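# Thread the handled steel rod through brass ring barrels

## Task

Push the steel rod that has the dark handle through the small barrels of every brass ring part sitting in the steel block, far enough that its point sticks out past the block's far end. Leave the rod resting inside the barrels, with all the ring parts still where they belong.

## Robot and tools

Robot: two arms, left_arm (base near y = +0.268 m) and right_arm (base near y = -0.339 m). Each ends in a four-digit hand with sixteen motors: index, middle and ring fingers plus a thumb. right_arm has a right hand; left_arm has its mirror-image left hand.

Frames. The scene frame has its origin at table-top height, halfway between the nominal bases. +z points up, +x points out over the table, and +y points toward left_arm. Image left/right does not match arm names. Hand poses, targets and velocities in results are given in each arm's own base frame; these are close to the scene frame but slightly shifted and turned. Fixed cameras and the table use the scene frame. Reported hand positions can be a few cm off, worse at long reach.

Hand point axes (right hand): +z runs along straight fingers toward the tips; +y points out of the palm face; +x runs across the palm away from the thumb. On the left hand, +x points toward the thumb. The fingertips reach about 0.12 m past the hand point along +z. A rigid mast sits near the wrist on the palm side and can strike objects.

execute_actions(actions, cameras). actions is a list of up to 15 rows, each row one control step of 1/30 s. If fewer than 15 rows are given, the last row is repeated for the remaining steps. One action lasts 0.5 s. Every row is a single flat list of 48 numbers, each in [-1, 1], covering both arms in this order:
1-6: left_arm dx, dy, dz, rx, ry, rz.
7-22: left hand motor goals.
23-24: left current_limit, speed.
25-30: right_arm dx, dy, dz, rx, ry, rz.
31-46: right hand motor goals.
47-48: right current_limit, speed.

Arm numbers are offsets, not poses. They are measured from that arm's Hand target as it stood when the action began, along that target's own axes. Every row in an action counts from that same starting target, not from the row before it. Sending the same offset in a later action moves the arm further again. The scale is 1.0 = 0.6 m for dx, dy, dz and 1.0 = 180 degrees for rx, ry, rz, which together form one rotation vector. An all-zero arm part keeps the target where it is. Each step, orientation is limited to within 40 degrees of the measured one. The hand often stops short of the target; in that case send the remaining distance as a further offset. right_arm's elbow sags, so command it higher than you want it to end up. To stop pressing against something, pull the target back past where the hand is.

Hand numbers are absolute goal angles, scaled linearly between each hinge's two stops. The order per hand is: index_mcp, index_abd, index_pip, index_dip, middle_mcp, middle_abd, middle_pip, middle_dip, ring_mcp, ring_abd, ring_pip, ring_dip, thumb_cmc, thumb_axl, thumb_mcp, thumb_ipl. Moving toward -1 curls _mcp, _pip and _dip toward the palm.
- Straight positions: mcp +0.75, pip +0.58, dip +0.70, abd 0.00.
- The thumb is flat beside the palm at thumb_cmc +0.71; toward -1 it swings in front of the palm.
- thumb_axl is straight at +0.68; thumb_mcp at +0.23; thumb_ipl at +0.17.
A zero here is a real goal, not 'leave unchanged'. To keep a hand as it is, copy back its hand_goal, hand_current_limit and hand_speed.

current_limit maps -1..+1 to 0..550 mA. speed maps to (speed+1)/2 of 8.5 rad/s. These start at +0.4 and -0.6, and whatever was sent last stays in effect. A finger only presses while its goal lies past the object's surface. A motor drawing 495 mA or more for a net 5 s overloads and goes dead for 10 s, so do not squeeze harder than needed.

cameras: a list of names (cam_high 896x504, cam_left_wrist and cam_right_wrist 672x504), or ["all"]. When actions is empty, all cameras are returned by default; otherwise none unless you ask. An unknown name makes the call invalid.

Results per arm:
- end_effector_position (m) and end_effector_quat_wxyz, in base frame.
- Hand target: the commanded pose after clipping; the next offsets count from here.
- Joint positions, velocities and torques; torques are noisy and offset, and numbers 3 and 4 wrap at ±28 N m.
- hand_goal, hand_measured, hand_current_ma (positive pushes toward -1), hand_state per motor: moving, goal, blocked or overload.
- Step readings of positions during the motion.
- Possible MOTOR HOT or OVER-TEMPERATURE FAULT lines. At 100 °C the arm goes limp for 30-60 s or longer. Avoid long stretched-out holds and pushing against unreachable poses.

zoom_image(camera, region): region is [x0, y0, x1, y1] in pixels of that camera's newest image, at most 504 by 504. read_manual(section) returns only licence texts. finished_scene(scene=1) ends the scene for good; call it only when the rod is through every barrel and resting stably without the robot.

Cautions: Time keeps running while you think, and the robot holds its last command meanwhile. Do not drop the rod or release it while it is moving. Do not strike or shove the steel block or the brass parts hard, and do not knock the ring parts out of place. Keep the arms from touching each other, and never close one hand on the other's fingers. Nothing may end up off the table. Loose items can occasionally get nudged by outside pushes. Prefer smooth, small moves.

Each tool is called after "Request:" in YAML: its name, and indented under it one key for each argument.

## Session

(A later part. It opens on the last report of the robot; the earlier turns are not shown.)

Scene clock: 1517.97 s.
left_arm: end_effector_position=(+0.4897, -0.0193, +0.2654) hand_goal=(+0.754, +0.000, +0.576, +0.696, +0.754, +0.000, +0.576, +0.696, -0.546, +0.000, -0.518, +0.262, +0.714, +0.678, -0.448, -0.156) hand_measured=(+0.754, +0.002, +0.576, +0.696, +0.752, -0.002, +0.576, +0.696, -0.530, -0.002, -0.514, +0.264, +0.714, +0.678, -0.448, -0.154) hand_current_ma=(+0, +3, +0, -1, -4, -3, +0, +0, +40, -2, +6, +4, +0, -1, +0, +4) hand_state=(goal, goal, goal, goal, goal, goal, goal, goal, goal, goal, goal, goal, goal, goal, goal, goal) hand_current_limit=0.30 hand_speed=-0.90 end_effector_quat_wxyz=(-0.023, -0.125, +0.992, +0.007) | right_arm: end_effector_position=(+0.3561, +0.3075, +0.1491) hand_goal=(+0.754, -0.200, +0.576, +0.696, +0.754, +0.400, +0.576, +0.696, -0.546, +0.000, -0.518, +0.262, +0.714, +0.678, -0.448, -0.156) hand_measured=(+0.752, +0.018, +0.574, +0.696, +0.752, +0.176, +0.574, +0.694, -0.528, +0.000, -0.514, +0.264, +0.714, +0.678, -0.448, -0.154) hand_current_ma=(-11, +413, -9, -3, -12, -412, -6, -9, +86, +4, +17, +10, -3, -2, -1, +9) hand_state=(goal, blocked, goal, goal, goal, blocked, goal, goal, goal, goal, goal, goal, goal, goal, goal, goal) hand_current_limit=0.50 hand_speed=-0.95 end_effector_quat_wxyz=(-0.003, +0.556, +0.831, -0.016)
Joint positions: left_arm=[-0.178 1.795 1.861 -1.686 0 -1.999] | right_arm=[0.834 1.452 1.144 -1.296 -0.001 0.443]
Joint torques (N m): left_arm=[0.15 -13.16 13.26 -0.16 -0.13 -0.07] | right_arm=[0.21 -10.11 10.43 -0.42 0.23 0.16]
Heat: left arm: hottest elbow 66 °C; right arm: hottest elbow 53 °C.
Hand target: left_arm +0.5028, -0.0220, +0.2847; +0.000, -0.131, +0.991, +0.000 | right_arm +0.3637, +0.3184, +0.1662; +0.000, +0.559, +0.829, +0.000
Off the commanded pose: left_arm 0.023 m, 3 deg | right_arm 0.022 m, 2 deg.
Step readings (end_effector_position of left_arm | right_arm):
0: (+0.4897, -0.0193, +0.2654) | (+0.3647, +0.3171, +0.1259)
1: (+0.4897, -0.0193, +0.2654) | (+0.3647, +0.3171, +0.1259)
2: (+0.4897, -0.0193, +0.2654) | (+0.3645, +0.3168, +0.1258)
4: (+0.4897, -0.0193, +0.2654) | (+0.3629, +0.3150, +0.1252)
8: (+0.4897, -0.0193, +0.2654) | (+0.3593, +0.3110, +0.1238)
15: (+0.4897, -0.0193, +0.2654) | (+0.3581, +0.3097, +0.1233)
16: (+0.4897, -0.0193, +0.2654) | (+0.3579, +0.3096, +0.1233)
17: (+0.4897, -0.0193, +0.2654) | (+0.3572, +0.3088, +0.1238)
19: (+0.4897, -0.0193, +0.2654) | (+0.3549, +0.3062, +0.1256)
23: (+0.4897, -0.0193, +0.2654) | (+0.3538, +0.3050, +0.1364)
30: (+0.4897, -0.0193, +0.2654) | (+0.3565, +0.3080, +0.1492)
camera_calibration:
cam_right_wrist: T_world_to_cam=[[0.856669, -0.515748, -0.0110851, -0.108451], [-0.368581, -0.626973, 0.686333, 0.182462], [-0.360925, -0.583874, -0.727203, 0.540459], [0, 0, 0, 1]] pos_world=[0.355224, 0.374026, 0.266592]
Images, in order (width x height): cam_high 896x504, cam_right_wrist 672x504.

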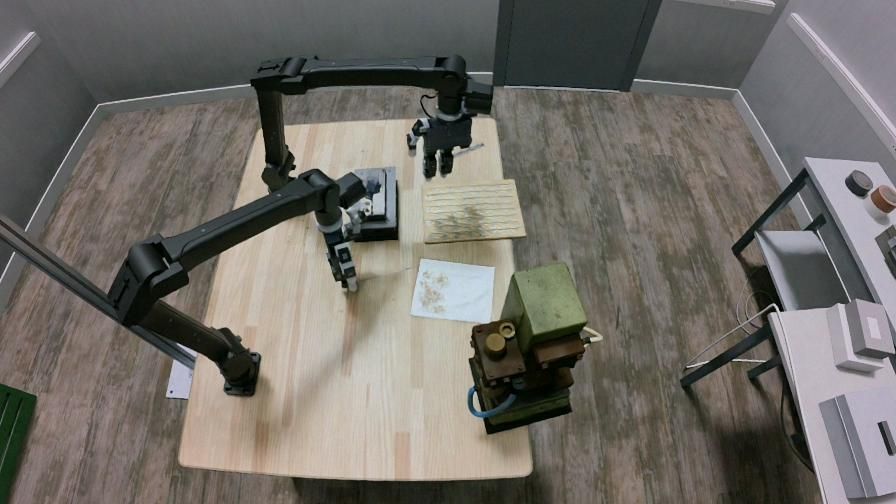

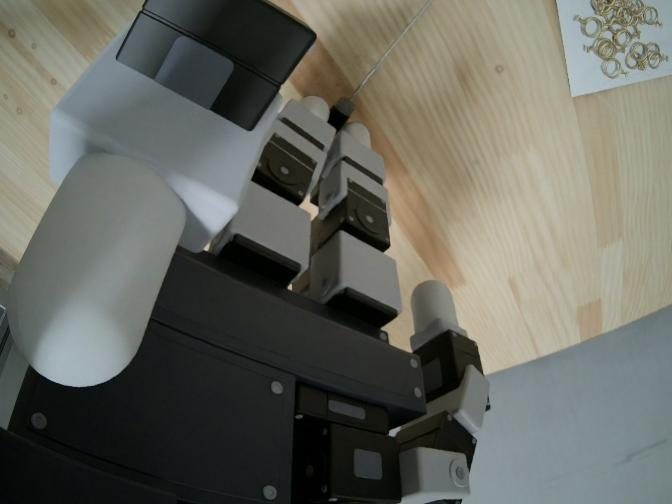

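Request:
execute_actions:
  actions:
    - [[0,0,0,0,0,0,0.754,0,0.576,0.696,0.754,0,0.576,0.696,-0.547,0,-0.519,0.261,0.714,0.678,-0.449,-0.157,0.3,-0.9,0,0,-0.06,0,0,0,0.754,-0.2,0.576,0.696,0.754,0.4,0.576,0.696,-0.547,0,-0.519,0.261,0.714,0.678,-0.449,-0.157,0.5,-0.95]]
  cameras: ["cam_right_wrist", "cam_high"]

Request:
zoom_image:
  camera: "cam_high"
  region: [310, 230, 430, 310]

Scene clock: 1530.33 s.
left_arm: end_effector_position=(+0.4897, -0.0193, +0.2654) hand_goal=(+0.754, +0.000, +0.576, +0.696, +0.754, +0.000, +0.576, +0.696, -0.546, +0.000, -0.518, +0.262, +0.714, +0.678, -0.448, -0.156) hand_measured=(+0.754, +0.002, +0.576, +0.696, +0.752, -0.002, +0.576, +0.696, -0.530, -0.002, -0.514, +0.264, +0.714, +0.678, -0.448, -0.154) hand_current_ma=(+0, +3, +0, -1, -4, -3, +0, +0, +40, -2, +6, +4, +0, -1, +0, +4) hand_state=(goal, goal, goal, goal, goal, goal, goal, goal, goal, goal, goal, goal, goal, goal, goal, goal) hand_current_limit=0.30 hand_speed=-0.90 end_effector_quat_wxyz=(-0.023, -0.125, +0.992, +0.007) | right_arm: end_effector_position=(+0.3569, +0.3084, +0.1858) hand_goal=(+0.754, -0.200, +0.576, +0.696, +0.754, +0.400, +0.576, +0.696, -0.546, +0.000, -0.518, +0.262, +0.714, +0.678, -0.448, -0.156) hand_measured=(+0.752, +0.018, +0.574, +0.696, +0.752, +0.176, +0.574, +0.694, -0.528, +0.000, -0.514, +0.264, +0.714, +0.678, -0.448, -0.154) hand_current_ma=(-9, +413, -8, -3, -12, -412, -6, -9, +86, +4, +17, +10, -3, -2, -1, +9) hand_state=(goal, blocked, goal, goal, goal, blocked, goal, goal, goal, goal, goal, goal, goal, goal, goal, goal) hand_current_limit=0.50 hand_speed=-0.95 end_effector_quat_wxyz=(-0.003, +0.556, +0.831, -0.015)
Joint positions: left_arm=[-0.178 1.795 1.861 -1.686 0 -1.999] | right_arm=[0.834 1.428 1.218 -1.391 -0.001 0.443]
Joint torques (N m): left_arm=[-0.09 -12.81 13.24 -0.16 -0.11 -0.09] | right_arm=[0.15 -9.99 10.85 -0.39 0.24 0.16]
Heat: left arm: hottest elbow 66 °C; right arm: hottest elbow 55 °C.
Hand target: left_arm +0.5028, -0.0220, +0.2847; +0.000, -0.131, +0.991, +0.000 | right_arm +0.3638, +0.3184, +0.2022; +0.000, +0.559, +0.829, +0.000
Off the commanded pose: left_arm 0.023 m, 3 deg | right_arm 0.020 m, 2 deg.
Step readings (end_effector_position of left_arm | right_arm):
0: (+0.4897, -0.0193, +0.2654) | (+0.3561, +0.3075, +0.1491)
1: (+0.4897, -0.0193, +0.2654) | (+0.3560, +0.3074, +0.1490)
2: (+0.4897, -0.0193, +0.2654) | (+0.3555, +0.3069, +0.1500)
4: (+0.4897, -0.0193, +0.2654) | (+0.3537, +0.3049, +0.1540)
8: (+0.4897, -0.0193, +0.2654) | (+0.3551, +0.3065, +0.1706)
15: (+0.4897, -0.0193, +0.2654) | (+0.3574, +0.3090, +0.1860)
camera_calibration:
cam_right_wrist: T_world_to_cam=[[0.856702, -0.515703, -0.0105924, -0.108426], [-0.369788, -0.628361, 0.684411, 0.159279], [-0.359609, -0.58242, -0.729019, 0.567397], [0, 0, 0, 1]] pos_world=[0.355829, 0.374632, 0.303482]
Images, in order (width x height): cam_high 896x504, cam_right_wrist 672x504.

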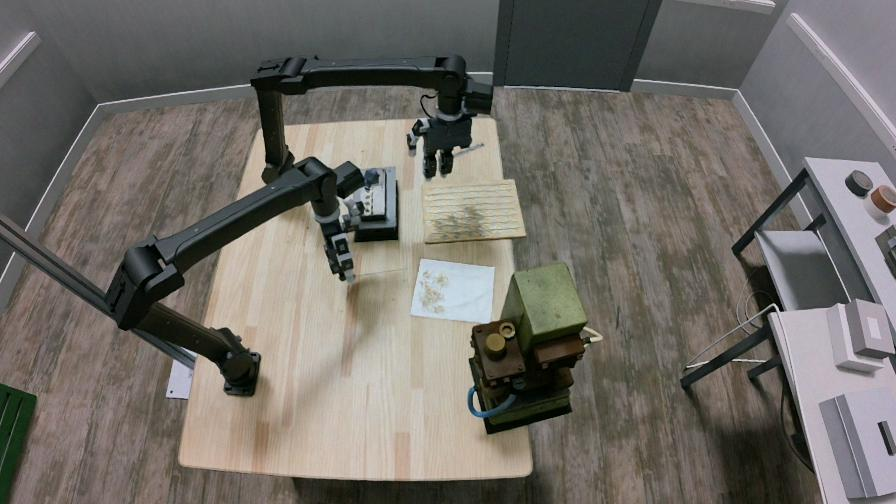

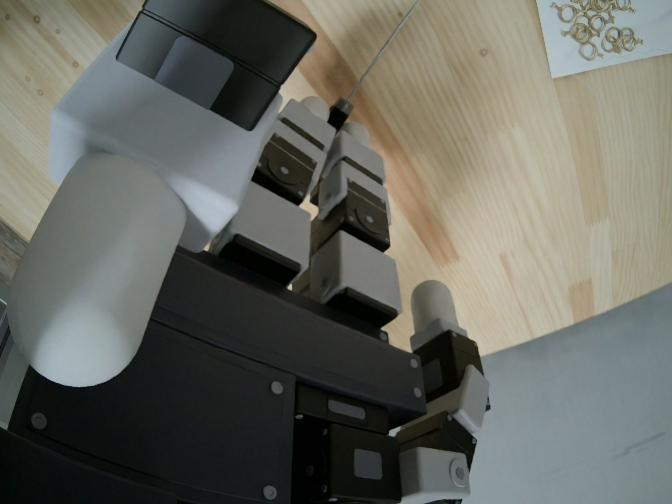

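Scaled by 4.200 from the camera's 896x504 image, which has a finer 1280x720 frame.

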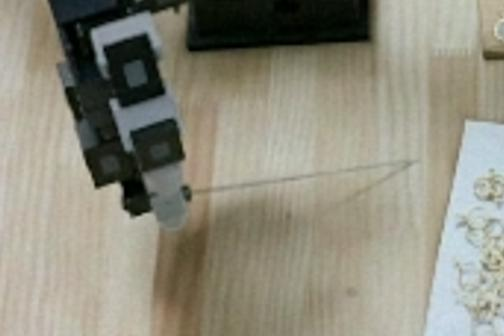

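Request:
execute_actions:
  actions:
    - [[0,0,0,0,0,0,0.754,0,0.576,0.696,0.754,0,0.576,0.696,-0.547,0,-0.519,0.261,0.714,0.678,-0.449,-0.157,0.3,-0.9,0,0,0.075,0,0,0,0.754,-0.2,0.576,0.696,0.754,0.4,0.576,0.696,-0.547,0,-0.519,0.261,0.714,0.678,-0.449,-0.157,0.5,-0.95]]
    - [[0,0,0,0,0,0,0.754,0,0.576,0.696,0.754,0,0.576,0.696,-0.547,0,-0.519,0.261,0.714,0.678,-0.449,-0.157,0.3,-0.9,0,0,0.04,0,0,0,0.754,-0.2,0.576,0.696,0.754,0.4,0.576,0.696,-0.547,0,-0.519,0.261,0.714,0.678,-0.449,-0.157,0.3,-0.95]]
    - [[0,0,0,0,0,0,0.754,0,0.576,0.696,0.754,0,0.576,0.696,-0.547,0,-0.519,0.261,0.714,0.678,-0.449,-0.157,0.3,-0.9,0,0,0.02,0,0,0,0.754,-0.2,0.576,0.696,0.754,0.4,0.576,0.696,-0.547,0,-0.519,0.261,0.714,0.678,-0.449,-0.157,0.3,-0.95]]
  cameras: ["cam_right_wrist"]

Scene clock: 1701.07 s.
left_arm: end_effector_position=(+0.4897, -0.0193, +0.2654) hand_goal=(+0.754, +0.000, +0.576, +0.696, +0.754, +0.000, +0.576, +0.696, -0.546, +0.000, -0.518, +0.262, +0.714, +0.678, -0.448, -0.156) hand_measured=(+0.754, +0.002, +0.576, +0.696, +0.752, -0.002, +0.576, +0.696, -0.530, -0.002, -0.514, +0.264, +0.714, +0.678, -0.448, -0.154) hand_current_ma=(+0, +3, +0, -1, -4, -3, +0, +0, +40, -2, +6, +4, +0, -1, +0, +4) hand_state=(goal, goal, goal, goal, goal, goal, goal, goal, goal, goal, goal, goal, goal, goal, goal, goal) hand_current_limit=0.30 hand_speed=-0.90 end_effector_quat_wxyz=(-0.023, -0.125, +0.992, +0.007) | right_arm: end_effector_position=(+0.3643, +0.3166, +0.1278) hand_goal=(+0.754, -0.200, +0.576, +0.696, +0.754, +0.400, +0.576, +0.696, -0.546, +0.000, -0.518, +0.262, +0.714, +0.678, -0.448, -0.156) hand_measured=(+0.752, +0.018, +0.574, +0.696, +0.752, +0.176, +0.574, +0.694, -0.528, +0.000, -0.514, +0.264, +0.714, +0.678, -0.448, -0.154) hand_current_ma=(-5, +358, -7, -3, -12, -357, -6, -9, +86, +4, +17, +10, -3, -2, -1, +9) hand_state=(goal, blocked, goal, goal, goal, blocked, goal, goal, goal, goal, goal, goal, goal, goal, goal, goal) hand_current_limit=0.30 hand_speed=-0.95 end_effector_quat_wxyz=(+0.000, +0.556, +0.831, +0.003)
Joint positions: left_arm=[-0.178 1.795 1.861 -1.686 0 -1.999] | right_arm=[0.834 1.479 1.107 -1.192 -0.001 0.443]
Joint torques (N m): left_arm=[0.38 -12.92 13.24 -0.24 -0.11 -0.07] | right_arm=[0.15 -9.64 7.1 0.28 0.24 0.15]
Heat: left arm: hottest elbow 68 °C; right arm: hottest elbow 62 °C.
Hand target: left_arm +0.5028, -0.0220, +0.2847; +0.000, -0.131, +0.991, +0.000 | right_arm +0.3637, +0.3183, +0.1211; +0.000, +0.559, +0.829, +0.000
Off the commanded pose: left_arm 0.023 m, 3 deg | right_arm 0.007 m, 1 deg.
Step readings (end_effector_position of left_arm | right_arm):
0: (+0.4897, -0.0193, +0.2654) | (+0.3569, +0.3084, +0.1858)
1: (+0.4897, -0.0193, +0.2654) | (+0.3569, +0.3084, +0.1858)
2: (+0.4897, -0.0193, +0.2654) | (+0.3576, +0.3092, +0.1861)
4: (+0.4897, -0.0193, +0.2654) | (+0.3611, +0.3131, +0.1853)
8: (+0.4897, -0.0193, +0.2654) | (+0.3638, +0.3160, +0.1756)
15: (+0.4897, -0.0193, +0.2654) | (+0.3629, +0.3151, +0.1606)
16: (+0.4897, -0.0193, +0.2654) | (+0.3632, +0.3153, +0.1605)
17: (+0.4897, -0.0193, +0.2654) | (+0.3637, +0.3159, +0.1600)
19: (+0.4897, -0.0193, +0.2654) | (+0.3650, +0.3174, +0.1570)
23: (+0.4897, -0.0193, +0.2654) | (+0.3637, +0.3159, +0.1455)
30: (+0.4897, -0.0193, +0.2654) | (+0.3635, +0.3156, +0.1374)
31: (+0.4897, -0.0193, +0.2654) | (+0.3636, +0.3159, +0.1375)
32: (+0.4897, -0.0193, +0.2654) | (+0.3641, +0.3163, +0.1375)
34: (+0.4897, -0.0193, +0.2654) | (+0.3648, +0.3171, +0.1364)
38: (+0.4897, -0.0193, +0.2654) | (+0.3644, +0.3166, +0.1316)
45: (+0.4897, -0.0193, +0.2654) | (+0.3642, +0.3165, +0.1277)
camera_calibration:
cam_right_wrist: T_world_to_cam=[[0.856845, -0.515562, -0.00337557, -0.112177], [-0.386539, -0.646719, 0.657527, 0.222268], [-0.341179, -0.562094, -0.753423, 0.522525], [0, 0, 0, 1]] pos_world=[0.360308, 0.379619, 0.247157]
Images, in order (width x height): cam_right_wrist 672x504.

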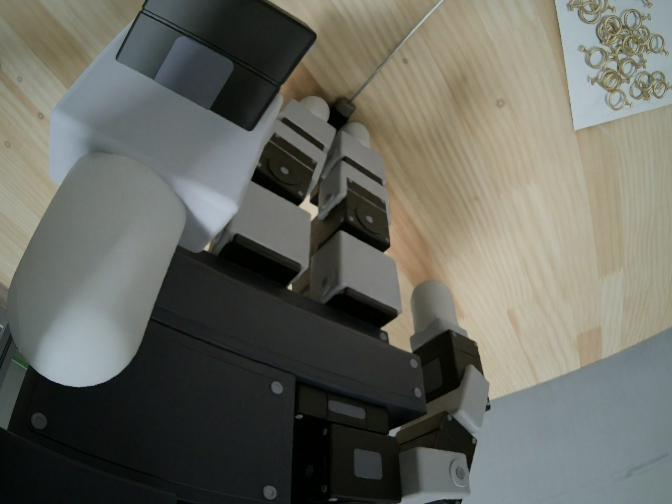

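Request:
execute_actions:
  actions: []

Scene clock: 2201.47 s.
left_arm: end_effector_position=(+0.4897, -0.0193, +0.2654) hand_goal=(+0.754, +0.000, +0.576, +0.696, +0.754, +0.000, +0.576, +0.696, -0.546, +0.000, -0.518, +0.262, +0.714, +0.678, -0.448, -0.156) hand_measured=(+0.754, +0.002, +0.576, +0.696, +0.752, -0.002, +0.576, +0.696, -0.530, -0.002, -0.514, +0.264, +0.714, +0.678, -0.448, -0.154) hand_current_ma=(+0, +3, +0, -1, -4, -3, +0, +0, +40, -2, +6, +4, +0, -1, +0, +4) hand_state=(goal, goal, goal, goal, goal, goal, goal, goal, goal, goal, goal, goal, goal, goal, goal, goal) hand_current_limit=0.30 hand_speed=-0.90 end_effector_quat_wxyz=(-0.023, -0.125, +0.992, +0.007) | right_arm: end_effector_position=(+0.3643, +0.3166, +0.1278) hand_goal=(+0.754, -0.200, +0.576, +0.696, +0.754, +0.400, +0.576, +0.696, -0.546, +0.000, -0.518, +0.262, +0.714, +0.678, -0.448, -0.156) hand_measured=(+0.752, +0.018, +0.574, +0.696, +0.752, +0.176, +0.574, +0.694, -0.528, +0.000, -0.514, +0.264, +0.714, +0.678, -0.448, -0.154) hand_current_ma=(-5, +358, -7, -3, -12, -357, -6, -9, +86, +4, +17, +10, -3, -2, -1, +9) hand_state=(goal, blocked, goal, goal, goal, blocked, goal, goal, goal, goal, goal, goal, goal, goal, goal, goal) hand_current_limit=0.30 hand_speed=-0.95 end_effector_quat_wxyz=(+0.000, +0.556, +0.831, +0.003)
Joint positions: left_arm=[-0.178 1.795 1.861 -1.686 0 -1.999] | right_arm=[0.834 1.479 1.107 -1.192 -0.001 0.443]
Joint velocities: within noise
Joint torques (N m): left_arm=[-0.15 -12.98 13.27 -0.17 -0.13 -0.07] | right_arm=[0.15 -9.58 7.1 0.27 0.25 0.15]
Heat: left arm: hottest elbow 72 °C; right arm: hottest elbow 51 °C.
Hand target: left_arm +0.5028, -0.0220, +0.2847; +0.000, -0.131, +0.991, +0.000 | right_arm +0.3637, +0.3183, +0.1211; +0.000, +0.559, +0.829, +0.000
Off the commanded pose: left_arm 0.023 m, 3 deg | right_arm 0.007 m, 1 deg.
camera_calibration:
cam_left_wrist: T_world_to_cam=[[0.887996, -0.458628, -0.033529, -0.464994], [-0.272938, -0.584333, 0.764238, -0.133044], [-0.370093, -0.669489, -0.644062, 0.46183], [0, 0, 0, 1]] pos_world=[0.54752, 0.0181882, 0.383534]
cam_right_wrist: T_world_to_cam=[[0.856845, -0.515562, -0.00337557, -0.112177], [-0.386539, -0.646719, 0.657527, 0.222268], [-0.341179, -0.562094, -0.753423, 0.522525], [0, 0, 0, 1]] pos_world=[0.360308, 0.379619, 0.247157]

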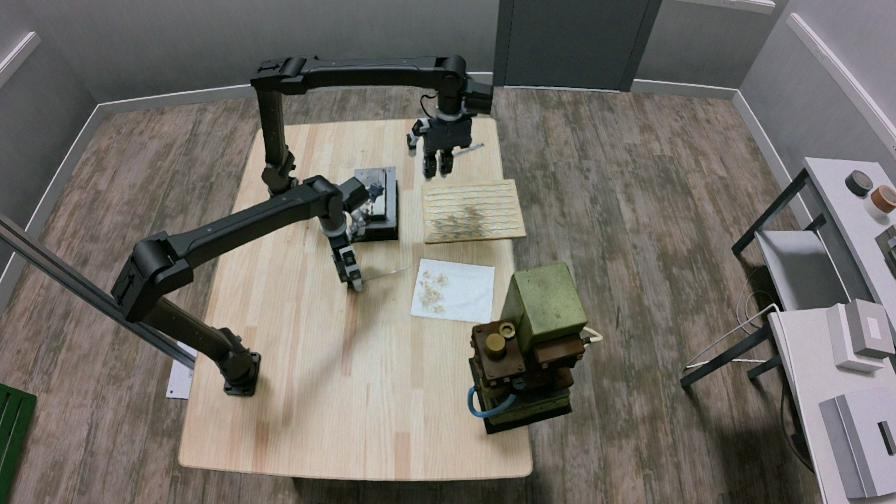

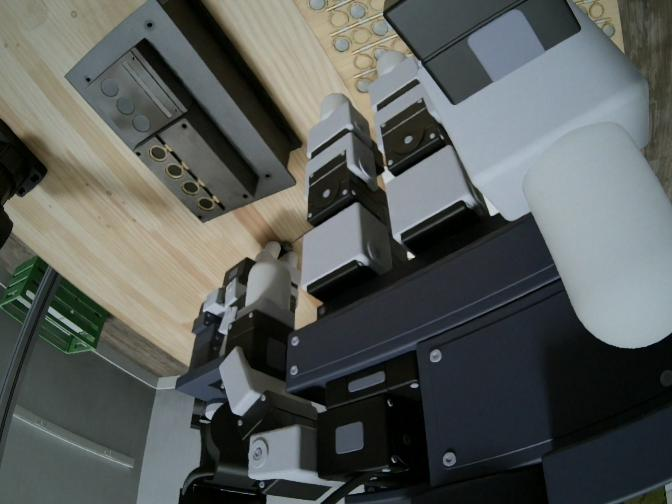

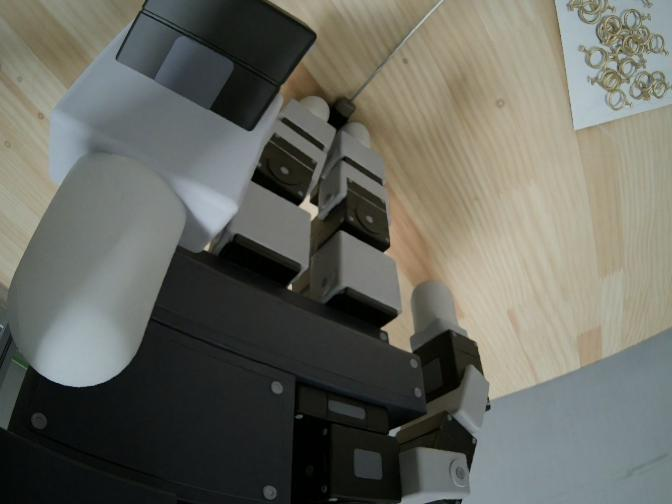

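Request:
execute_actions:
  actions:
    - [[0,0,0,0,0,0,0.754,0,0.576,0.696,0.754,0,0.576,0.696,-0.547,0,-0.519,0.261,0.714,0.678,-0.449,-0.157,0.3,-0.9,0,0,0,0,0,0,0.754,0.1,0.576,0.696,0.754,0.06,0.576,0.696,-0.547,0,-0.519,0.261,0.714,0.678,-0.449,-0.157,0.3,-0.95]]
    - [[0,0,0,0,0,0,0.754,0,0.576,0.696,0.754,0,0.576,0.696,-0.547,0,-0.519,0.261,0.714,0.678,-0.449,-0.157,0.3,-0.9,0,0,-0.04,0,0,0,0.754,0.1,0.576,0.696,0.754,0.06,0.576,0.696,-0.547,0,-0.519,0.261,0.714,0.678,-0.449,-0.157,0.3,-0.95]]
    - [[0,0,0,0,0,0,0.754,0,0.576,0.696,0.754,0,0.576,0.696,-0.547,0,-0.519,0.261,0.714,0.678,-0.449,-0.157,0.3,-0.9,0,0,-0.05,0,0,0,0.754,0.1,0.576,0.696,0.754,0.06,0.576,0.696,-0.547,0,-0.519,0.261,0.714,0.678,-0.449,-0.157,0.3,-0.95]]
    - [[0,0,0,0,0,0,0.754,0,0.576,0.696,0.754,0,0.576,0.696,-0.547,0,-0.519,0.261,0.714,0.678,-0.449,-0.157,0.3,-0.9,0,0,-0.05,0,0,0,0.754,0.1,0.576,0.696,0.754,0.0,0.576,0.696,-0.547,0,-0.519,0.261,0.714,0.678,-0.449,-0.157,0.3,-0.9]]
  cameras: ["cam_right_wrist"]

Scene clock: 2220.73 s.
left_arm: end_effector_position=(+0.4897, -0.0193, +0.2654) hand_goal=(+0.754, +0.000, +0.576, +0.696, +0.754, +0.000, +0.576, +0.696, -0.546, +0.000, -0.518, +0.262, +0.714, +0.678, -0.448, -0.156) hand_measured=(+0.754, +0.002, +0.576, +0.696, +0.752, -0.002, +0.576, +0.696, -0.530, -0.002, -0.514, +0.264, +0.714, +0.678, -0.448, -0.154) hand_current_ma=(+0, +3, +0, -1, -4, -3, +0, +0, +40, -2, +6, +4, +0, -1, +0, +4) hand_state=(goal, goal, goal, goal, goal, goal, goal, goal, goal, goal, goal, goal, goal, goal, goal, goal) hand_current_limit=0.30 hand_speed=-0.90 end_effector_quat_wxyz=(-0.023, -0.125, +0.992, +0.007) | right_arm: end_effector_position=(+0.3569, +0.3084, +0.1872) hand_goal=(+0.754, +0.100, +0.576, +0.696, +0.754, +0.000, +0.576, +0.696, -0.546, +0.000, -0.518, +0.262, +0.714, +0.678, -0.448, -0.156) hand_measured=(+0.752, +0.096, +0.574, +0.696, +0.752, +0.002, +0.574, +0.694, -0.528, +0.000, -0.514, +0.264, +0.714, +0.678, -0.448, -0.154) hand_current_ma=(-5, -14, -7, -3, -12, +11, -6, -9, +86, +4, +17, +10, -3, -2, -1, +9) hand_state=(goal, goal, goal, goal, goal, goal, goal, goal, goal, goal, goal, goal, goal, goal, goal, goal) hand_current_limit=0.30 hand_speed=-0.90 end_effector_quat_wxyz=(-0.003, +0.556, +0.831, -0.017)
Joint positions: left_arm=[-0.178 1.795 1.861 -1.686 0 -1.999] | right_arm=[0.834 1.43 1.224 -1.399 -0.001 0.443]
Joint torques (N m): left_arm=[-0.15 -12.92 13.2 -0.08 -0.11 -0.06] | right_arm=[0.15 -10.52 10.86 -0.42 0.23 0.15]
Heat: left arm: hottest elbow 72 °C; right arm: hottest elbow 51 °C.
Hand target: left_arm +0.5028, -0.0220, +0.2847; +0.000, -0.131, +0.991, +0.000 | right_arm +0.3638, +0.3184, +0.2052; +0.000, +0.559, +0.829, +0.000
Off the commanded pose: left_arm 0.023 m, 3 deg | right_arm 0.022 m, 2 deg.
Step readings (end_effector_position of left_arm | right_arm):
0: (+0.4897, -0.0193, +0.2654) | (+0.3643, +0.3166, +0.1278)
1: (+0.4897, -0.0193, +0.2654) | (+0.3643, +0.3166, +0.1278)
2: (+0.4897, -0.0193, +0.2654) | (+0.3643, +0.3166, +0.1278)
4: (+0.4897, -0.0193, +0.2654) | (+0.3643, +0.3166, +0.1278)
8: (+0.4897, -0.0193, +0.2654) | (+0.3643, +0.3166, +0.1278)
15: (+0.4897, -0.0193, +0.2654) | (+0.3643, +0.3166, +0.1278)
16: (+0.4897, -0.0193, +0.2654) | (+0.3643, +0.3166, +0.1278)
17: (+0.4897, -0.0193, +0.2654) | (+0.3642, +0.3165, +0.1277)
19: (+0.4897, -0.0193, +0.2654) | (+0.3622, +0.3143, +0.1269)
23: (+0.4897, -0.0193, +0.2654) | (+0.3581, +0.3097, +0.1254)
30: (+0.4897, -0.0193, +0.2654) | (+0.3565, +0.3080, +0.1260)
31: (+0.4897, -0.0193, +0.2654) | (+0.3563, +0.3078, +0.1261)
32: (+0.4897, -0.0193, +0.2654) | (+0.3558, +0.3072, +0.1270)
34: (+0.4897, -0.0193, +0.2654) | (+0.3538, +0.3050, +0.1305)
38: (+0.4897, -0.0193, +0.2654) | (+0.3542, +0.3054, +0.1453)
45: (+0.4897, -0.0193, +0.2654) | (+0.3571, +0.3086, +0.1600)
46: (+0.4897, -0.0193, +0.2654) | (+0.3568, +0.3083, +0.1599)
47: (+0.4897, -0.0193, +0.2654) | (+0.3561, +0.3076, +0.1605)
49: (+0.4897, -0.0193, +0.2654) | (+0.3541, +0.3054, +0.1634)
53: (+0.4897, -0.0193, +0.2654) | (+0.3556, +0.3070, +0.1760)
60: (+0.4897, -0.0193, +0.2654) | (+0.3573, +0.3089, +0.1873)
camera_calibration:
cam_right_wrist: T_world_to_cam=[[0.856659, -0.515759, -0.0112779, -0.108217], [-0.368209, -0.626603, 0.68687, 0.156833], [-0.361326, -0.584261, -0.726693, 0.569207], [0, 0, 0, 1]] pos_world=[0.356122, 0.375024, 0.304694]
Images, in order (width x height): cam_right_wrist 672x504.

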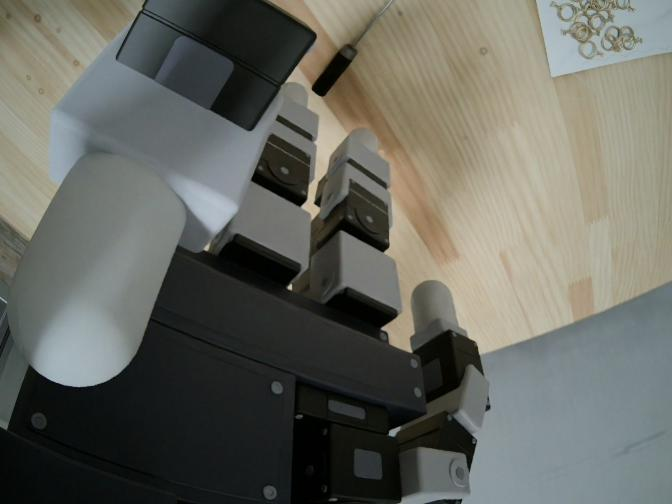

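Request:
zoom_image:
  camera: "cam_right_wrist"
  region: [240, 0, 440, 150]

Scaled by 2.520 from the camera's 672x504 image, which has a finer 960x720 frame.

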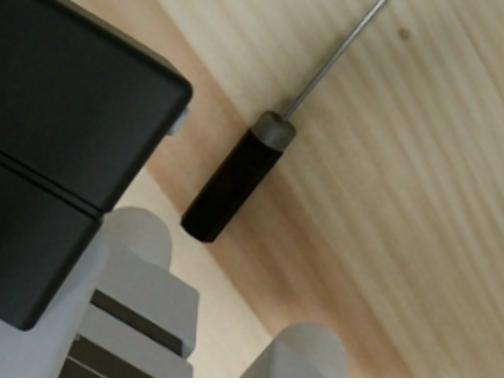

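Request:
execute_actions:
  actions:
    - [[0,0,0,0,0,0,0.754,0,0.576,0.696,0.754,0,0.576,0.696,-0.547,0,-0.519,0.261,0.714,0.678,-0.449,-0.157,0.3,-0.9,-0.0183,-0.0735,0,0,0,0,0.754,0.08,0.212,0.261,0.754,-0.08,0.212,0.261,-0.547,0,-0.519,0.261,0.714,0.678,-0.449,-0.157,0.3,-0.8]]
    - [[0,0,0,0,0,0,0.754,0,0.576,0.696,0.754,0,0.576,0.696,-0.547,0,-0.519,0.261,0.714,0.678,-0.449,-0.157,0.3,-0.9,0,0,0.09,0,0,0,0.754,0.08,0.212,0.261,0.754,-0.08,0.212,0.261,-0.547,0,-0.519,0.261,0.714,0.678,-0.449,-0.157,0.3,-0.8]]
  cameras: ["cam_right_wrist"]

Scene clock: 2238.50 s.
left_arm: end_effector_position=(+0.4897, -0.0193, +0.2654) hand_goal=(+0.754, +0.000, +0.576, +0.696, +0.754, +0.000, +0.576, +0.696, -0.546, +0.000, -0.518, +0.262, +0.714, +0.678, -0.448, -0.156) hand_measured=(+0.754, +0.002, +0.576, +0.696, +0.752, -0.002, +0.576, +0.696, -0.530, -0.002, -0.514, +0.264, +0.714, +0.678, -0.448, -0.154) hand_current_ma=(+0, +3, +0, -1, -4, -3, +0, +0, +40, -2, +6, +4, +0, -1, +0, +4) hand_state=(goal, goal, goal, goal, goal, goal, goal, goal, goal, goal, goal, goal, goal, goal, goal, goal) hand_current_limit=0.30 hand_speed=-0.90 end_effector_quat_wxyz=(-0.023, -0.125, +0.992, +0.007) | right_arm: end_effector_position=(+0.3265, +0.2874, +0.1504) hand_goal=(+0.754, +0.080, +0.212, +0.262, +0.754, -0.080, +0.212, +0.262, -0.546, +0.000, -0.518, +0.262, +0.714, +0.678, -0.448, -0.156) hand_measured=(+0.752, +0.082, +0.216, +0.266, +0.752, -0.076, +0.216, +0.266, -0.530, +0.000, -0.514, +0.264, +0.714, +0.678, -0.448, -0.154) hand_current_ma=(-7, +8, +19, +16, -11, +12, +16, +17, +80, +4, +16, +10, -3, -2, -1, +9) hand_state=(goal, goal, goal, goal, goal, goal, goal, goal, goal, goal, goal, goal, goal, goal, goal, goal) hand_current_limit=0.30 hand_speed=-0.80 end_effector_quat_wxyz=(-0.001, +0.557, +0.831, -0.005)
Joint positions: left_arm=[-0.178 1.795 1.861 -1.686 0 -1.999] | right_arm=[0.857 1.347 1.038 -1.271 -0.001 0.467]
Joint torques (N m): left_arm=[-0.09 -12.86 13.23 -0.14 -0.11 -0.07] | right_arm=[0.38 -8.29 7.9 0.23 0.25 0.17]
Heat: left arm: hottest elbow 72 °C; right arm: hottest elbow 55 °C.
Hand target: left_arm +0.5028, -0.0220, +0.2847; +0.000, -0.131, +0.991, +0.000 | right_arm +0.3269, +0.2916, +0.1511; +0.000, +0.559, +0.829, +0.000
Off the commanded pose: left_arm 0.023 m, 3 deg | right_arm 0.004 m, 1 deg.
Step readings (end_effector_position of left_arm | right_arm):
0: (+0.4897, -0.0193, +0.2654) | (+0.3569, +0.3084, +0.1872)
1: (+0.4897, -0.0193, +0.2654) | (+0.3569, +0.3084, +0.1872)
2: (+0.4897, -0.0193, +0.2654) | (+0.3566, +0.3083, +0.1882)
4: (+0.4897, -0.0193, +0.2654) | (+0.3521, +0.3053, +0.1902)
8: (+0.4897, -0.0193, +0.2654) | (+0.3372, +0.2948, +0.1997)
15: (+0.4897, -0.0193, +0.2654) | (+0.3310, +0.2930, +0.2115)
16: (+0.4897, -0.0193, +0.2654) | (+0.3306, +0.2925, +0.2105)
17: (+0.4897, -0.0193, +0.2654) | (+0.3303, +0.2921, +0.2076)
19: (+0.4897, -0.0193, +0.2654) | (+0.3301, +0.2918, +0.1970)
23: (+0.4897, -0.0193, +0.2654) | (+0.3243, +0.2851, +0.1651)
30: (+0.4897, -0.0193, +0.2654) | (+0.3259, +0.2868, +0.1501)
camera_calibration:
cam_right_wrist: T_world_to_cam=[[0.856429, -0.516225, -0.00635592, -0.0939277], [-0.379757, -0.63827, 0.669624, 0.167411], [-0.349733, -0.571072, -0.742673, 0.513971], [0, 0, 0, 1]] pos_world=[0.323771, 0.35188, 0.269013]
Images, in order (width x height): cam_right_wrist 672x504.

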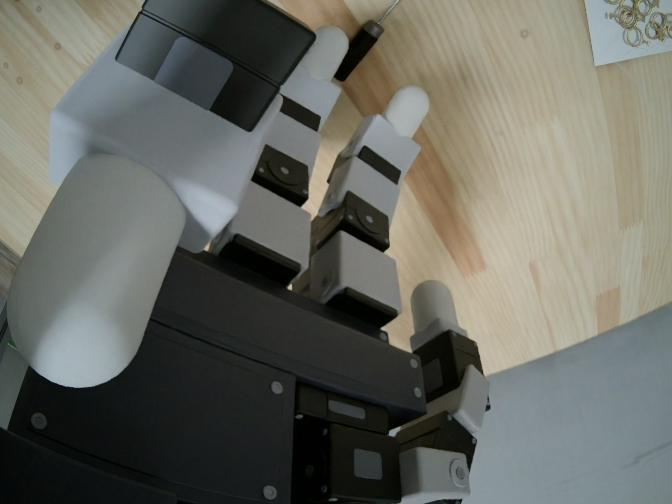

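Request:
zoom_image:
  camera: "cam_right_wrist"
  region: [280, 0, 460, 140]

Scaled by 2.800 from the camera's 672x504 image, which has a finer 960x720 frame.

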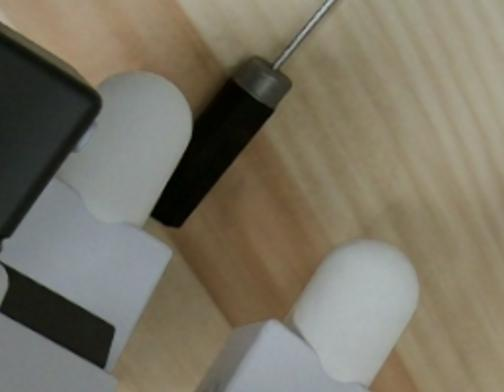

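Request:
execute_actions:
  actions:
    - [[0,0,0,0,0,0,0.754,0,0.576,0.696,0.754,0,0.576,0.696,-0.547,0,-0.519,0.261,0.714,0.678,-0.449,-0.157,0.3,-0.9,0,0,0.072,0,0,0,0.754,0.08,0.212,0.261,0.754,-0.08,0.212,0.261,-0.547,0,-0.519,0.261,0.714,0.678,-0.449,-0.157,0.3,-0.8]]
  cameras: ["cam_right_wrist"]

Scene clock: 2251.13 s.
left_arm: end_effector_position=(+0.4897, -0.0193, +0.2654) hand_goal=(+0.754, +0.000, +0.576, +0.696, +0.754, +0.000, +0.576, +0.696, -0.546, +0.000, -0.518, +0.262, +0.714, +0.678, -0.448, -0.156) hand_measured=(+0.754, +0.002, +0.576, +0.696, +0.752, -0.002, +0.576, +0.696, -0.530, -0.002, -0.514, +0.264, +0.714, +0.678, -0.448, -0.154) hand_current_ma=(+0, +3, +0, -1, -4, -3, +0, +0, +40, -2, +6, +4, +0, -1, +0, +4) hand_state=(goal, goal, goal, goal, goal, goal, goal, goal, goal, goal, goal, goal, goal, goal, goal, goal) hand_current_limit=0.30 hand_speed=-0.90 end_effector_quat_wxyz=(-0.023, -0.125, +0.992, +0.007) | right_arm: end_effector_position=(+0.3270, +0.2880, +0.1094) hand_goal=(+0.754, +0.080, +0.212, +0.262, +0.754, -0.080, +0.212, +0.262, -0.546, +0.000, -0.518, +0.262, +0.714, +0.678, -0.448, -0.156) hand_measured=(+0.752, +0.082, +0.216, +0.266, +0.752, -0.076, +0.216, +0.266, -0.530, +0.000, -0.514, +0.264, +0.714, +0.678, -0.448, -0.154) hand_current_ma=(-7, +8, +19, +16, -9, +12, +16, +16, +80, +4, +16, +10, -3, -2, -1, +9) hand_state=(goal, goal, goal, goal, goal, goal, goal, goal, goal, goal, goal, goal, goal, goal, goal, goal) hand_current_limit=0.30 hand_speed=-0.80 end_effector_quat_wxyz=(-0.001, +0.557, +0.831, -0.002)
Joint positions: left_arm=[-0.178 1.795 1.861 -1.686 0 -1.999] | right_arm=[0.857 1.388 0.961 -1.149 -0.001 0.468]
Joint torques (N m): left_arm=[-0.38 -12.75 13.24 -0.2 -0.11 -0.06] | right_arm=[0.38 -8.53 7.28 0.24 0.25 0.17]
Heat: left arm: hottest elbow 73 °C; right arm: hottest elbow 55 °C.
Hand target: left_arm +0.5028, -0.0220, +0.2847; +0.000, -0.131, +0.991, +0.000 | right_arm +0.3269, +0.2916, +0.1081; +0.000, +0.559, +0.829, +0.000
Off the commanded pose: left_arm 0.023 m, 3 deg | right_arm 0.004 m, 0 deg.
Step readings (end_effector_position of left_arm | right_arm):
0: (+0.4897, -0.0193, +0.2654) | (+0.3265, +0.2874, +0.1504)
1: (+0.4897, -0.0193, +0.2654) | (+0.3266, +0.2876, +0.1504)
2: (+0.4897, -0.0193, +0.2654) | (+0.3272, +0.2883, +0.1491)
4: (+0.4897, -0.0193, +0.2654) | (+0.3291, +0.2904, +0.1442)
8: (+0.4897, -0.0193, +0.2654) | (+0.3268, +0.2878, +0.1231)
15: (+0.4897, -0.0193, +0.2654) | (+0.3265, +0.2875, +0.1092)
camera_calibration:
cam_right_wrist: T_world_to_cam=[[0.856226, -0.516572, -0.00554005, -0.0942542], [-0.382191, -0.640629, 0.665976, 0.19741], [-0.347574, -0.568108, -0.745953, 0.482857], [0, 0, 0, 1]] pos_world=[0.32398, 0.352093, 0.228196]
Images, in order (width x height): cam_right_wrist 672x504.

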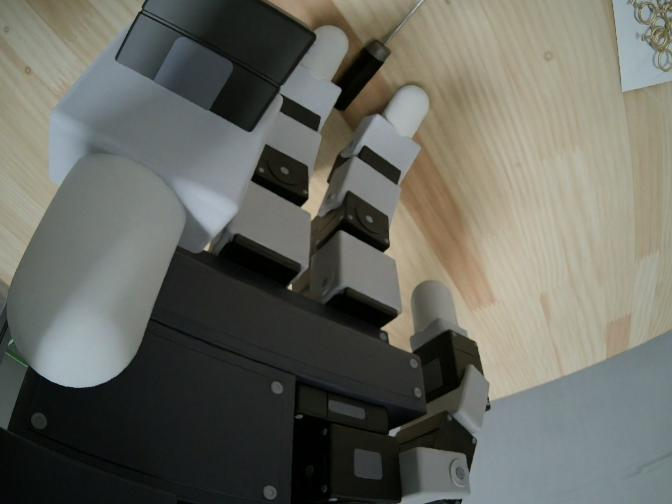

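Request:
execute_actions:
  actions:
    - [[0,0,0,0,0,0,0.754,0,0.576,0.696,0.754,0,0.576,0.696,-0.547,0,-0.519,0.261,0.714,0.678,-0.449,-0.157,0.3,-0.9,0.002,0.009,0.006,0,0,0,0.754,0.08,0.212,0.261,0.754,-0.08,0.212,0.261,-0.547,0,-0.519,0.261,0.714,0.678,-0.449,-0.157,0.3,-0.8]]
  cameras: ["cam_right_wrist"]

Scene clock: 2269.17 s.
left_arm: end_effector_position=(+0.4897, -0.0193, +0.2654) hand_goal=(+0.754, +0.000, +0.576, +0.696, +0.754, +0.000, +0.576, +0.696, -0.546, +0.000, -0.518, +0.262, +0.714, +0.678, -0.448, -0.156) hand_measured=(+0.754, +0.002, +0.576, +0.696, +0.752, -0.002, +0.576, +0.696, -0.530, -0.002, -0.514, +0.264, +0.714, +0.678, -0.448, -0.154) hand_current_ma=(+0, +3, +0, -1, -4, -3, +0, +0, +40, -2, +6, +4, +0, -1, +0, +4) hand_state=(goal, goal, goal, goal, goal, goal, goal, goal, goal, goal, goal, goal, goal, goal, goal, goal) hand_current_limit=0.30 hand_speed=-0.90 end_effector_quat_wxyz=(-0.023, -0.125, +0.992, +0.007) | right_arm: end_effector_position=(+0.3286, +0.2898, +0.1052) hand_goal=(+0.754, +0.080, +0.212, +0.262, +0.754, -0.080, +0.212, +0.262, -0.546, +0.000, -0.518, +0.262, +0.714, +0.678, -0.448, -0.156) hand_measured=(+0.752, +0.082, +0.216, +0.266, +0.752, -0.076, +0.216, +0.266, -0.530, +0.000, -0.514, +0.264, +0.714, +0.678, -0.448, -0.154) hand_current_ma=(-7, +8, +19, +16, -9, +12, +15, +14, +80, +4, +16, +10, -3, -2, -1, +9) hand_state=(goal, goal, goal, goal, goal, goal, goal, goal, goal, goal, goal, goal, goal, goal, goal, goal) hand_current_limit=0.30 hand_speed=-0.80 end_effector_quat_wxyz=(-0.001, +0.557, +0.831, -0.003)
Joint positions: left_arm=[-0.178 1.795 1.861 -1.686 0 -1.999] | right_arm=[0.857 1.399 0.961 -1.139 -0.001 0.468]
Joint torques (N m): left_arm=[0.03 -12.75 13.22 -0.05 -0.12 -0.08] | right_arm=[0.09 -8.12 7.77 0.28 0.25 0.13]
Heat: left arm: hottest elbow 73 °C; right arm: hottest elbow 53 °C.
Hand target: left_arm +0.5028, -0.0220, +0.2847; +0.000, -0.131, +0.991, +0.000 | right_arm +0.3315, +0.2948, +0.1044; +0.000, +0.559, +0.829, +0.000
Off the commanded pose: left_arm 0.023 m, 3 deg | right_arm 0.006 m, 0 deg.
Step readings (end_effector_position of left_arm | right_arm):
0: (+0.4897, -0.0193, +0.2654) | (+0.3270, +0.2880, +0.1094)
1: (+0.4897, -0.0193, +0.2654) | (+0.3271, +0.2881, +0.1094)
2: (+0.4897, -0.0193, +0.2654) | (+0.3272, +0.2883, +0.1094)
4: (+0.4897, -0.0193, +0.2654) | (+0.3277, +0.2889, +0.1092)
8: (+0.4897, -0.0193, +0.2654) | (+0.3285, +0.2897, +0.1073)
15: (+0.4897, -0.0193, +0.2654) | (+0.3286, +0.2898, +0.1052)
camera_calibration:
cam_right_wrist: T_world_to_cam=[[0.856271, -0.516495, -0.00573164, -0.0946648], [-0.381616, -0.640063, 0.66685, 0.201447], [-0.348093, -0.568817, -0.74517, 0.481604], [0, 0, 0, 1]] pos_world=[0.325577, 0.35399, 0.224]
Images, in order (width x height): cam_right_wrist 672x504.

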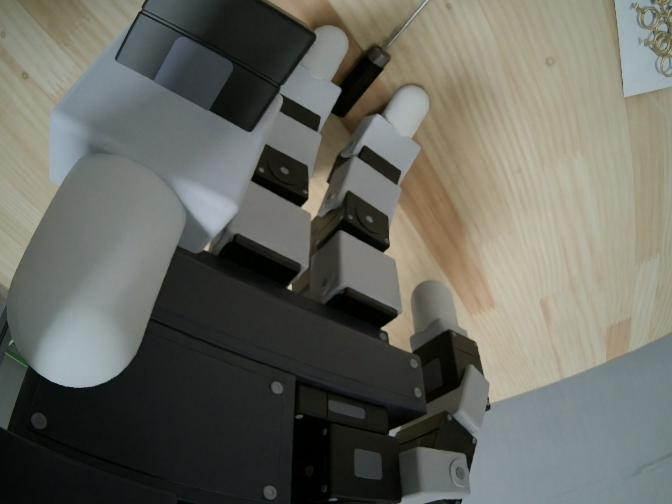

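Request:
execute_actions:
  actions:
    - [[0,0,0,0,0,0,0.754,0,0.576,0.696,0.754,0,0.576,0.696,-0.547,0,-0.519,0.261,0.714,0.678,-0.449,-0.157,0.3,-0.9,0,0,0,0,0,0,0.754,-0.25,0.212,0.261,0.754,0.25,0.212,0.261,-0.547,0,-0.519,0.261,0.714,0.678,-0.449,-0.157,0.3,-0.93]]
    - [[0,0,0,0,0,0,0.754,0,0.576,0.696,0.754,0,0.576,0.696,-0.547,0,-0.519,0.261,0.714,0.678,-0.449,-0.157,0.3,-0.9,0,0,0,0,0,0,0.754,-0.25,0.212,0.261,0.754,0.25,0.212,0.261,-0.547,0,-0.519,0.261,0.714,0.678,-0.449,-0.157,0.3,-0.93]]
  cameras: ["cam_right_wrist"]

Scene clock: 2275.53 s.
left_arm: end_effector_position=(+0.4897, -0.0193, +0.2654) hand_goal=(+0.754, +0.000, +0.576, +0.696, +0.754, +0.000, +0.576, +0.696, -0.546, +0.000, -0.518, +0.262, +0.714, +0.678, -0.448, -0.156) hand_measured=(+0.754, +0.002, +0.576, +0.696, +0.752, -0.002, +0.576, +0.696, -0.530, -0.002, -0.514, +0.264, +0.714, +0.678, -0.448, -0.154) hand_current_ma=(+0, +3, +0, -1, -4, -3, +0, +0, +40, -2, +6, +4, +0, -1, +0, +4) hand_state=(goal, goal, goal, goal, goal, goal, goal, goal, goal, goal, goal, goal, goal, goal, goal, goal) hand_current_limit=0.30 hand_speed=-0.90 end_effector_quat_wxyz=(-0.023, -0.125, +0.992, +0.007) | right_arm: end_effector_position=(+0.3286, +0.2898, +0.1052) hand_goal=(+0.754, -0.250, +0.212, +0.262, +0.754, +0.250, +0.212, +0.262, -0.546, +0.000, -0.518, +0.262, +0.714, +0.678, -0.448, -0.156) hand_measured=(+0.754, -0.100, +0.216, +0.264, +0.752, +0.098, +0.212, +0.262, -0.530, +0.000, -0.514, +0.264, +0.714, +0.678, -0.448, -0.154) hand_current_ma=(-1, +358, +18, +12, -9, -357, -1, +3, +80, +4, +16, +10, -3, -2, -1, +9) hand_state=(goal, blocked, goal, goal, goal, blocked, goal, goal, goal, goal, goal, goal, goal, goal, goal, goal) hand_current_limit=0.30 hand_speed=-0.93 end_effector_quat_wxyz=(-0.001, +0.557, +0.831, -0.003)
Joint positions: left_arm=[-0.178 1.795 1.861 -1.686 0 -1.999] | right_arm=[0.857 1.399 0.961 -1.139 -0.001 0.468]
Joint torques (N m): left_arm=[0.09 -13.04 13.23 -0.1 -0.11 -0.06] | right_arm=[0.09 -8.12 7.82 0.28 0.25 0.13]
Heat: left arm: hottest elbow 73 °C; right arm: hottest elbow 53 °C.
Hand target: left_arm +0.5028, -0.0220, +0.2847; +0.000, -0.131, +0.991, +0.000 | right_arm +0.3315, +0.2948, +0.1044; +0.000, +0.559, +0.829, +0.000
Off the commanded pose: left_arm 0.023 m, 3 deg | right_arm 0.006 m, 0 deg.
Step readings (end_effector_position of left_arm | right_arm):
0: (+0.4897, -0.0193, +0.2654) | (+0.3286, +0.2898, +0.1052)
1: (+0.4897, -0.0193, +0.2654) | (+0.3286, +0.2898, +0.1052)
2: (+0.4897, -0.0193, +0.2654) | (+0.3286, +0.2898, +0.1052)
4: (+0.4897, -0.0193, +0.2654) | (+0.3286, +0.2898, +0.1052)
8: (+0.4897, -0.0193, +0.2654) | (+0.3286, +0.2898, +0.1052)
15: (+0.4897, -0.0193, +0.2654) | (+0.3286, +0.2898, +0.1052)
16: (+0.4897, -0.0193, +0.2654) | (+0.3286, +0.2898, +0.1052)
17: (+0.4897, -0.0193, +0.2654) | (+0.3286, +0.2898, +0.1052)
19: (+0.4897, -0.0193, +0.2654) | (+0.3286, +0.2898, +0.1052)
23: (+0.4897, -0.0193, +0.2654) | (+0.3286, +0.2898, +0.1052)
30: (+0.4897, -0.0193, +0.2654) | (+0.3286, +0.2898, +0.1052)
camera_calibration:
cam_right_wrist: T_world_to_cam=[[0.856271, -0.516495, -0.00573164, -0.0946648], [-0.381616, -0.640063, 0.66685, 0.201447], [-0.348093, -0.568817, -0.74517, 0.481604], [0, 0, 0, 1]] pos_world=[0.325577, 0.35399, 0.224]
Images, in order (width x height): cam_right_wrist 672x504.

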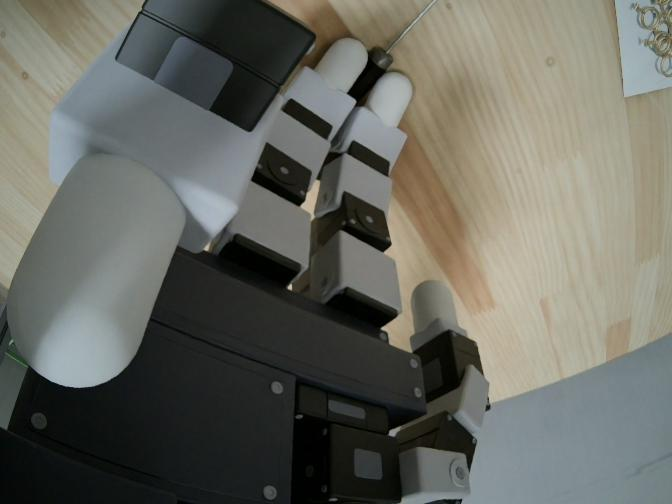

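Request:
execute_actions:
  actions:
    - [[0,0,0,0,0,0,0.754,0,0.576,0.696,0.754,0,0.576,0.696,-0.547,0,-0.519,0.261,0.714,0.678,-0.449,-0.157,0.3,-0.9,0,0,-0.05,0,0,0,0.754,-0.25,0.212,0.261,0.754,0.25,0.212,0.261,-0.547,0,-0.519,0.261,0.714,0.678,-0.449,-0.157,0.3,-0.93]]
    - [[0,0,0,0,0,0,0.754,0,0.576,0.696,0.754,0,0.576,0.696,-0.547,0,-0.519,0.261,0.714,0.678,-0.449,-0.157,0.3,-0.9,0,0,-0.05,0,0,0,0.754,-0.25,0.212,0.261,0.754,0.25,0.212,0.261,-0.547,0,-0.519,0.261,0.714,0.678,-0.449,-0.157,0.3,-0.93]]
    - [[0,0,0,0,0,0,0.754,0,0.576,0.696,0.754,0,0.576,0.696,-0.547,0,-0.519,0.261,0.714,0.678,-0.449,-0.157,0.3,-0.9,0,0,-0.04,0,0,0,0.754,-0.25,0.212,0.261,0.754,0.25,0.212,0.261,-0.547,0,-0.519,0.261,0.714,0.678,-0.449,-0.157,0.3,-0.93]]
  cameras: ["cam_high","cam_right_wrist"]

Scene clock: 2283.53 s.
left_arm: end_effector_position=(+0.4897, -0.0193, +0.2654) hand_goal=(+0.754, +0.000, +0.576, +0.696, +0.754, +0.000, +0.576, +0.696, -0.546, +0.000, -0.518, +0.262, +0.714, +0.678, -0.448, -0.156) hand_measured=(+0.754, +0.002, +0.576, +0.696, +0.752, -0.002, +0.576, +0.696, -0.530, -0.002, -0.514, +0.264, +0.714, +0.678, -0.448, -0.154) hand_current_ma=(+0, +3, +0, -1, -4, -3, +0, +0, +40, -2, +6, +4, +0, -1, +0, +4) hand_state=(goal, goal, goal, goal, goal, goal, goal, goal, goal, goal, goal, goal, goal, goal, goal, goal) hand_current_limit=0.30 hand_speed=-0.90 end_effector_quat_wxyz=(-0.023, -0.125, +0.992, +0.007) | right_arm: end_effector_position=(+0.3238, +0.2843, +0.1691) hand_goal=(+0.754, -0.250, +0.212, +0.262, +0.754, +0.250, +0.212, +0.262, -0.546, +0.000, -0.518, +0.262, +0.714, +0.678, -0.448, -0.156) hand_measured=(+0.756, -0.102, +0.216, +0.264, +0.752, +0.098, +0.212, +0.262, -0.530, +0.000, -0.514, +0.264, +0.714, +0.678, -0.448, -0.154) hand_current_ma=(+6, +358, +15, +12, -9, -357, -4, +2, +80, +4, +16, +10, -3, -2, -1, +9) hand_state=(goal, blocked, goal, goal, goal, blocked, goal, goal, goal, goal, goal, goal, goal, goal, goal, goal) hand_current_limit=0.30 hand_speed=-0.93 end_effector_quat_wxyz=(-0.003, +0.557, +0.830, -0.019)
Joint positions: left_arm=[-0.178 1.795 1.861 -1.686 0 -1.999] | right_arm=[0.857 1.339 1.086 -1.355 -0.001 0.468]
Joint torques (N m): left_arm=[0.03 -12.92 13.24 -0.06 -0.09 -0.07] | right_arm=[0.03 -8.76 10.77 -0.42 0.25 0.13]
Heat: left arm: hottest elbow 73 °C; right arm: hottest elbow 53 °C.
Hand target: left_arm +0.5028, -0.0220, +0.2847; +0.000, -0.131, +0.991, +0.000 | right_arm +0.3315, +0.2948, +0.1885; +0.000, +0.559, +0.829, +0.000
Off the commanded pose: left_arm 0.023 m, 3 deg | right_arm 0.023 m, 2 deg.
Step readings (end_effector_position of left_arm | right_arm):
0: (+0.4897, -0.0193, +0.2654) | (+0.3286, +0.2898, +0.1052)
1: (+0.4897, -0.0193, +0.2654) | (+0.3286, +0.2898, +0.1052)
2: (+0.4897, -0.0193, +0.2654) | (+0.3282, +0.2894, +0.1050)
4: (+0.4897, -0.0193, +0.2654) | (+0.3255, +0.2863, +0.1046)
8: (+0.4897, -0.0193, +0.2654) | (+0.3208, +0.2809, +0.1062)
15: (+0.4897, -0.0193, +0.2654) | (+0.3225, +0.2829, +0.1152)
16: (+0.4897, -0.0193, +0.2654) | (+0.3226, +0.2829, +0.1157)
17: (+0.4897, -0.0193, +0.2654) | (+0.3224, +0.2827, +0.1169)
19: (+0.4897, -0.0193, +0.2654) | (+0.3208, +0.2809, +0.1208)
23: (+0.4897, -0.0193, +0.2654) | (+0.3217, +0.2819, +0.1357)
30: (+0.4897, -0.0193, +0.2654) | (+0.3242, +0.2848, +0.1485)
31: (+0.4897, -0.0193, +0.2654) | (+0.3239, +0.2845, +0.1484)
32: (+0.4897, -0.0193, +0.2654) | (+0.3233, +0.2837, +0.1487)
34: (+0.4897, -0.0193, +0.2654) | (+0.3217, +0.2819, +0.1510)
38: (+0.4897, -0.0193, +0.2654) | (+0.3226, +0.2830, +0.1607)
45: (+0.4897, -0.0193, +0.2654) | (+0.3241, +0.2847, +0.1692)
camera_calibration:
cam_right_wrist: T_world_to_cam=[[0.856046, -0.51678, -0.0111217, -0.092032], [-0.367621, -0.623807, 0.689725, 0.140465], [-0.363374, -0.586347, -0.723986, 0.530832], [0, 0, 0, 1]] pos_world=[0.323312, 0.351314, 0.286409]
Images, in order (width x height): cam_high 896x504, cam_right_wrist 672x504.

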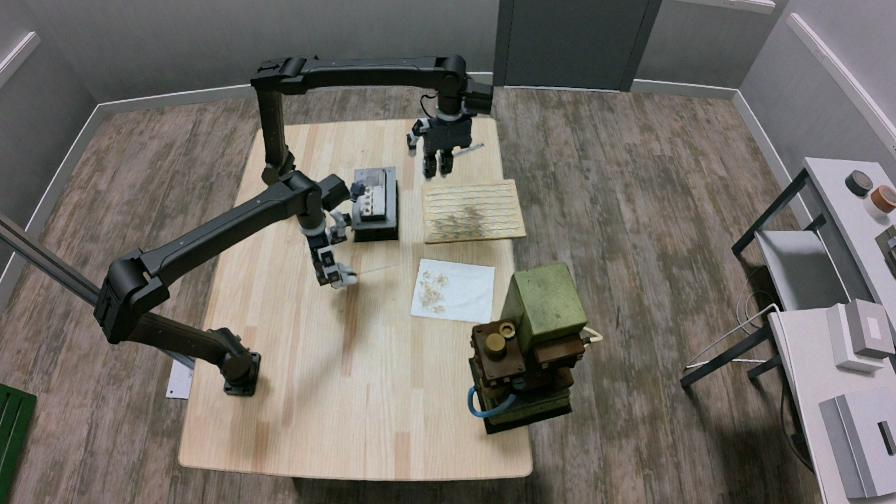

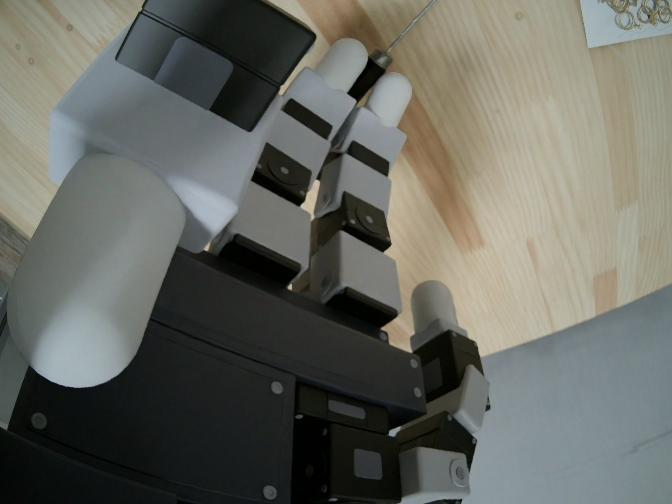

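Request:
zoom_image:
  camera: "cam_high"
  region: [300, 200, 440, 320]

Request:
zoom_image:
  camera: "cam_right_wrist"
  region: [280, 0, 480, 150]

Scaled by 3.600 from the camera's 896x504 image, which has a finer 1280x720 frame.

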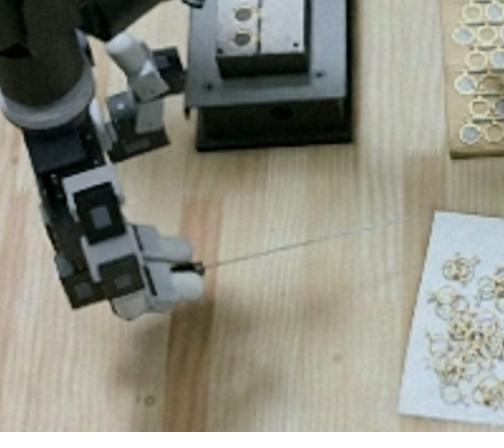

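Scaled by 2.520 from the camera's 672x504 image, which has a finer 960x720 frame.

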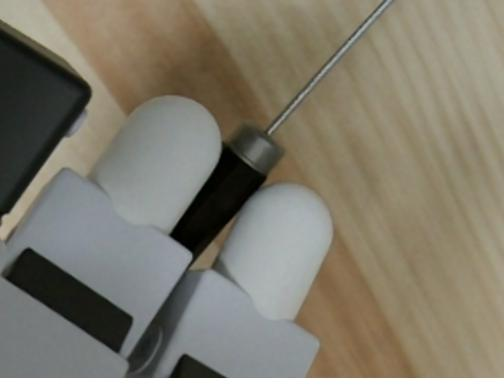

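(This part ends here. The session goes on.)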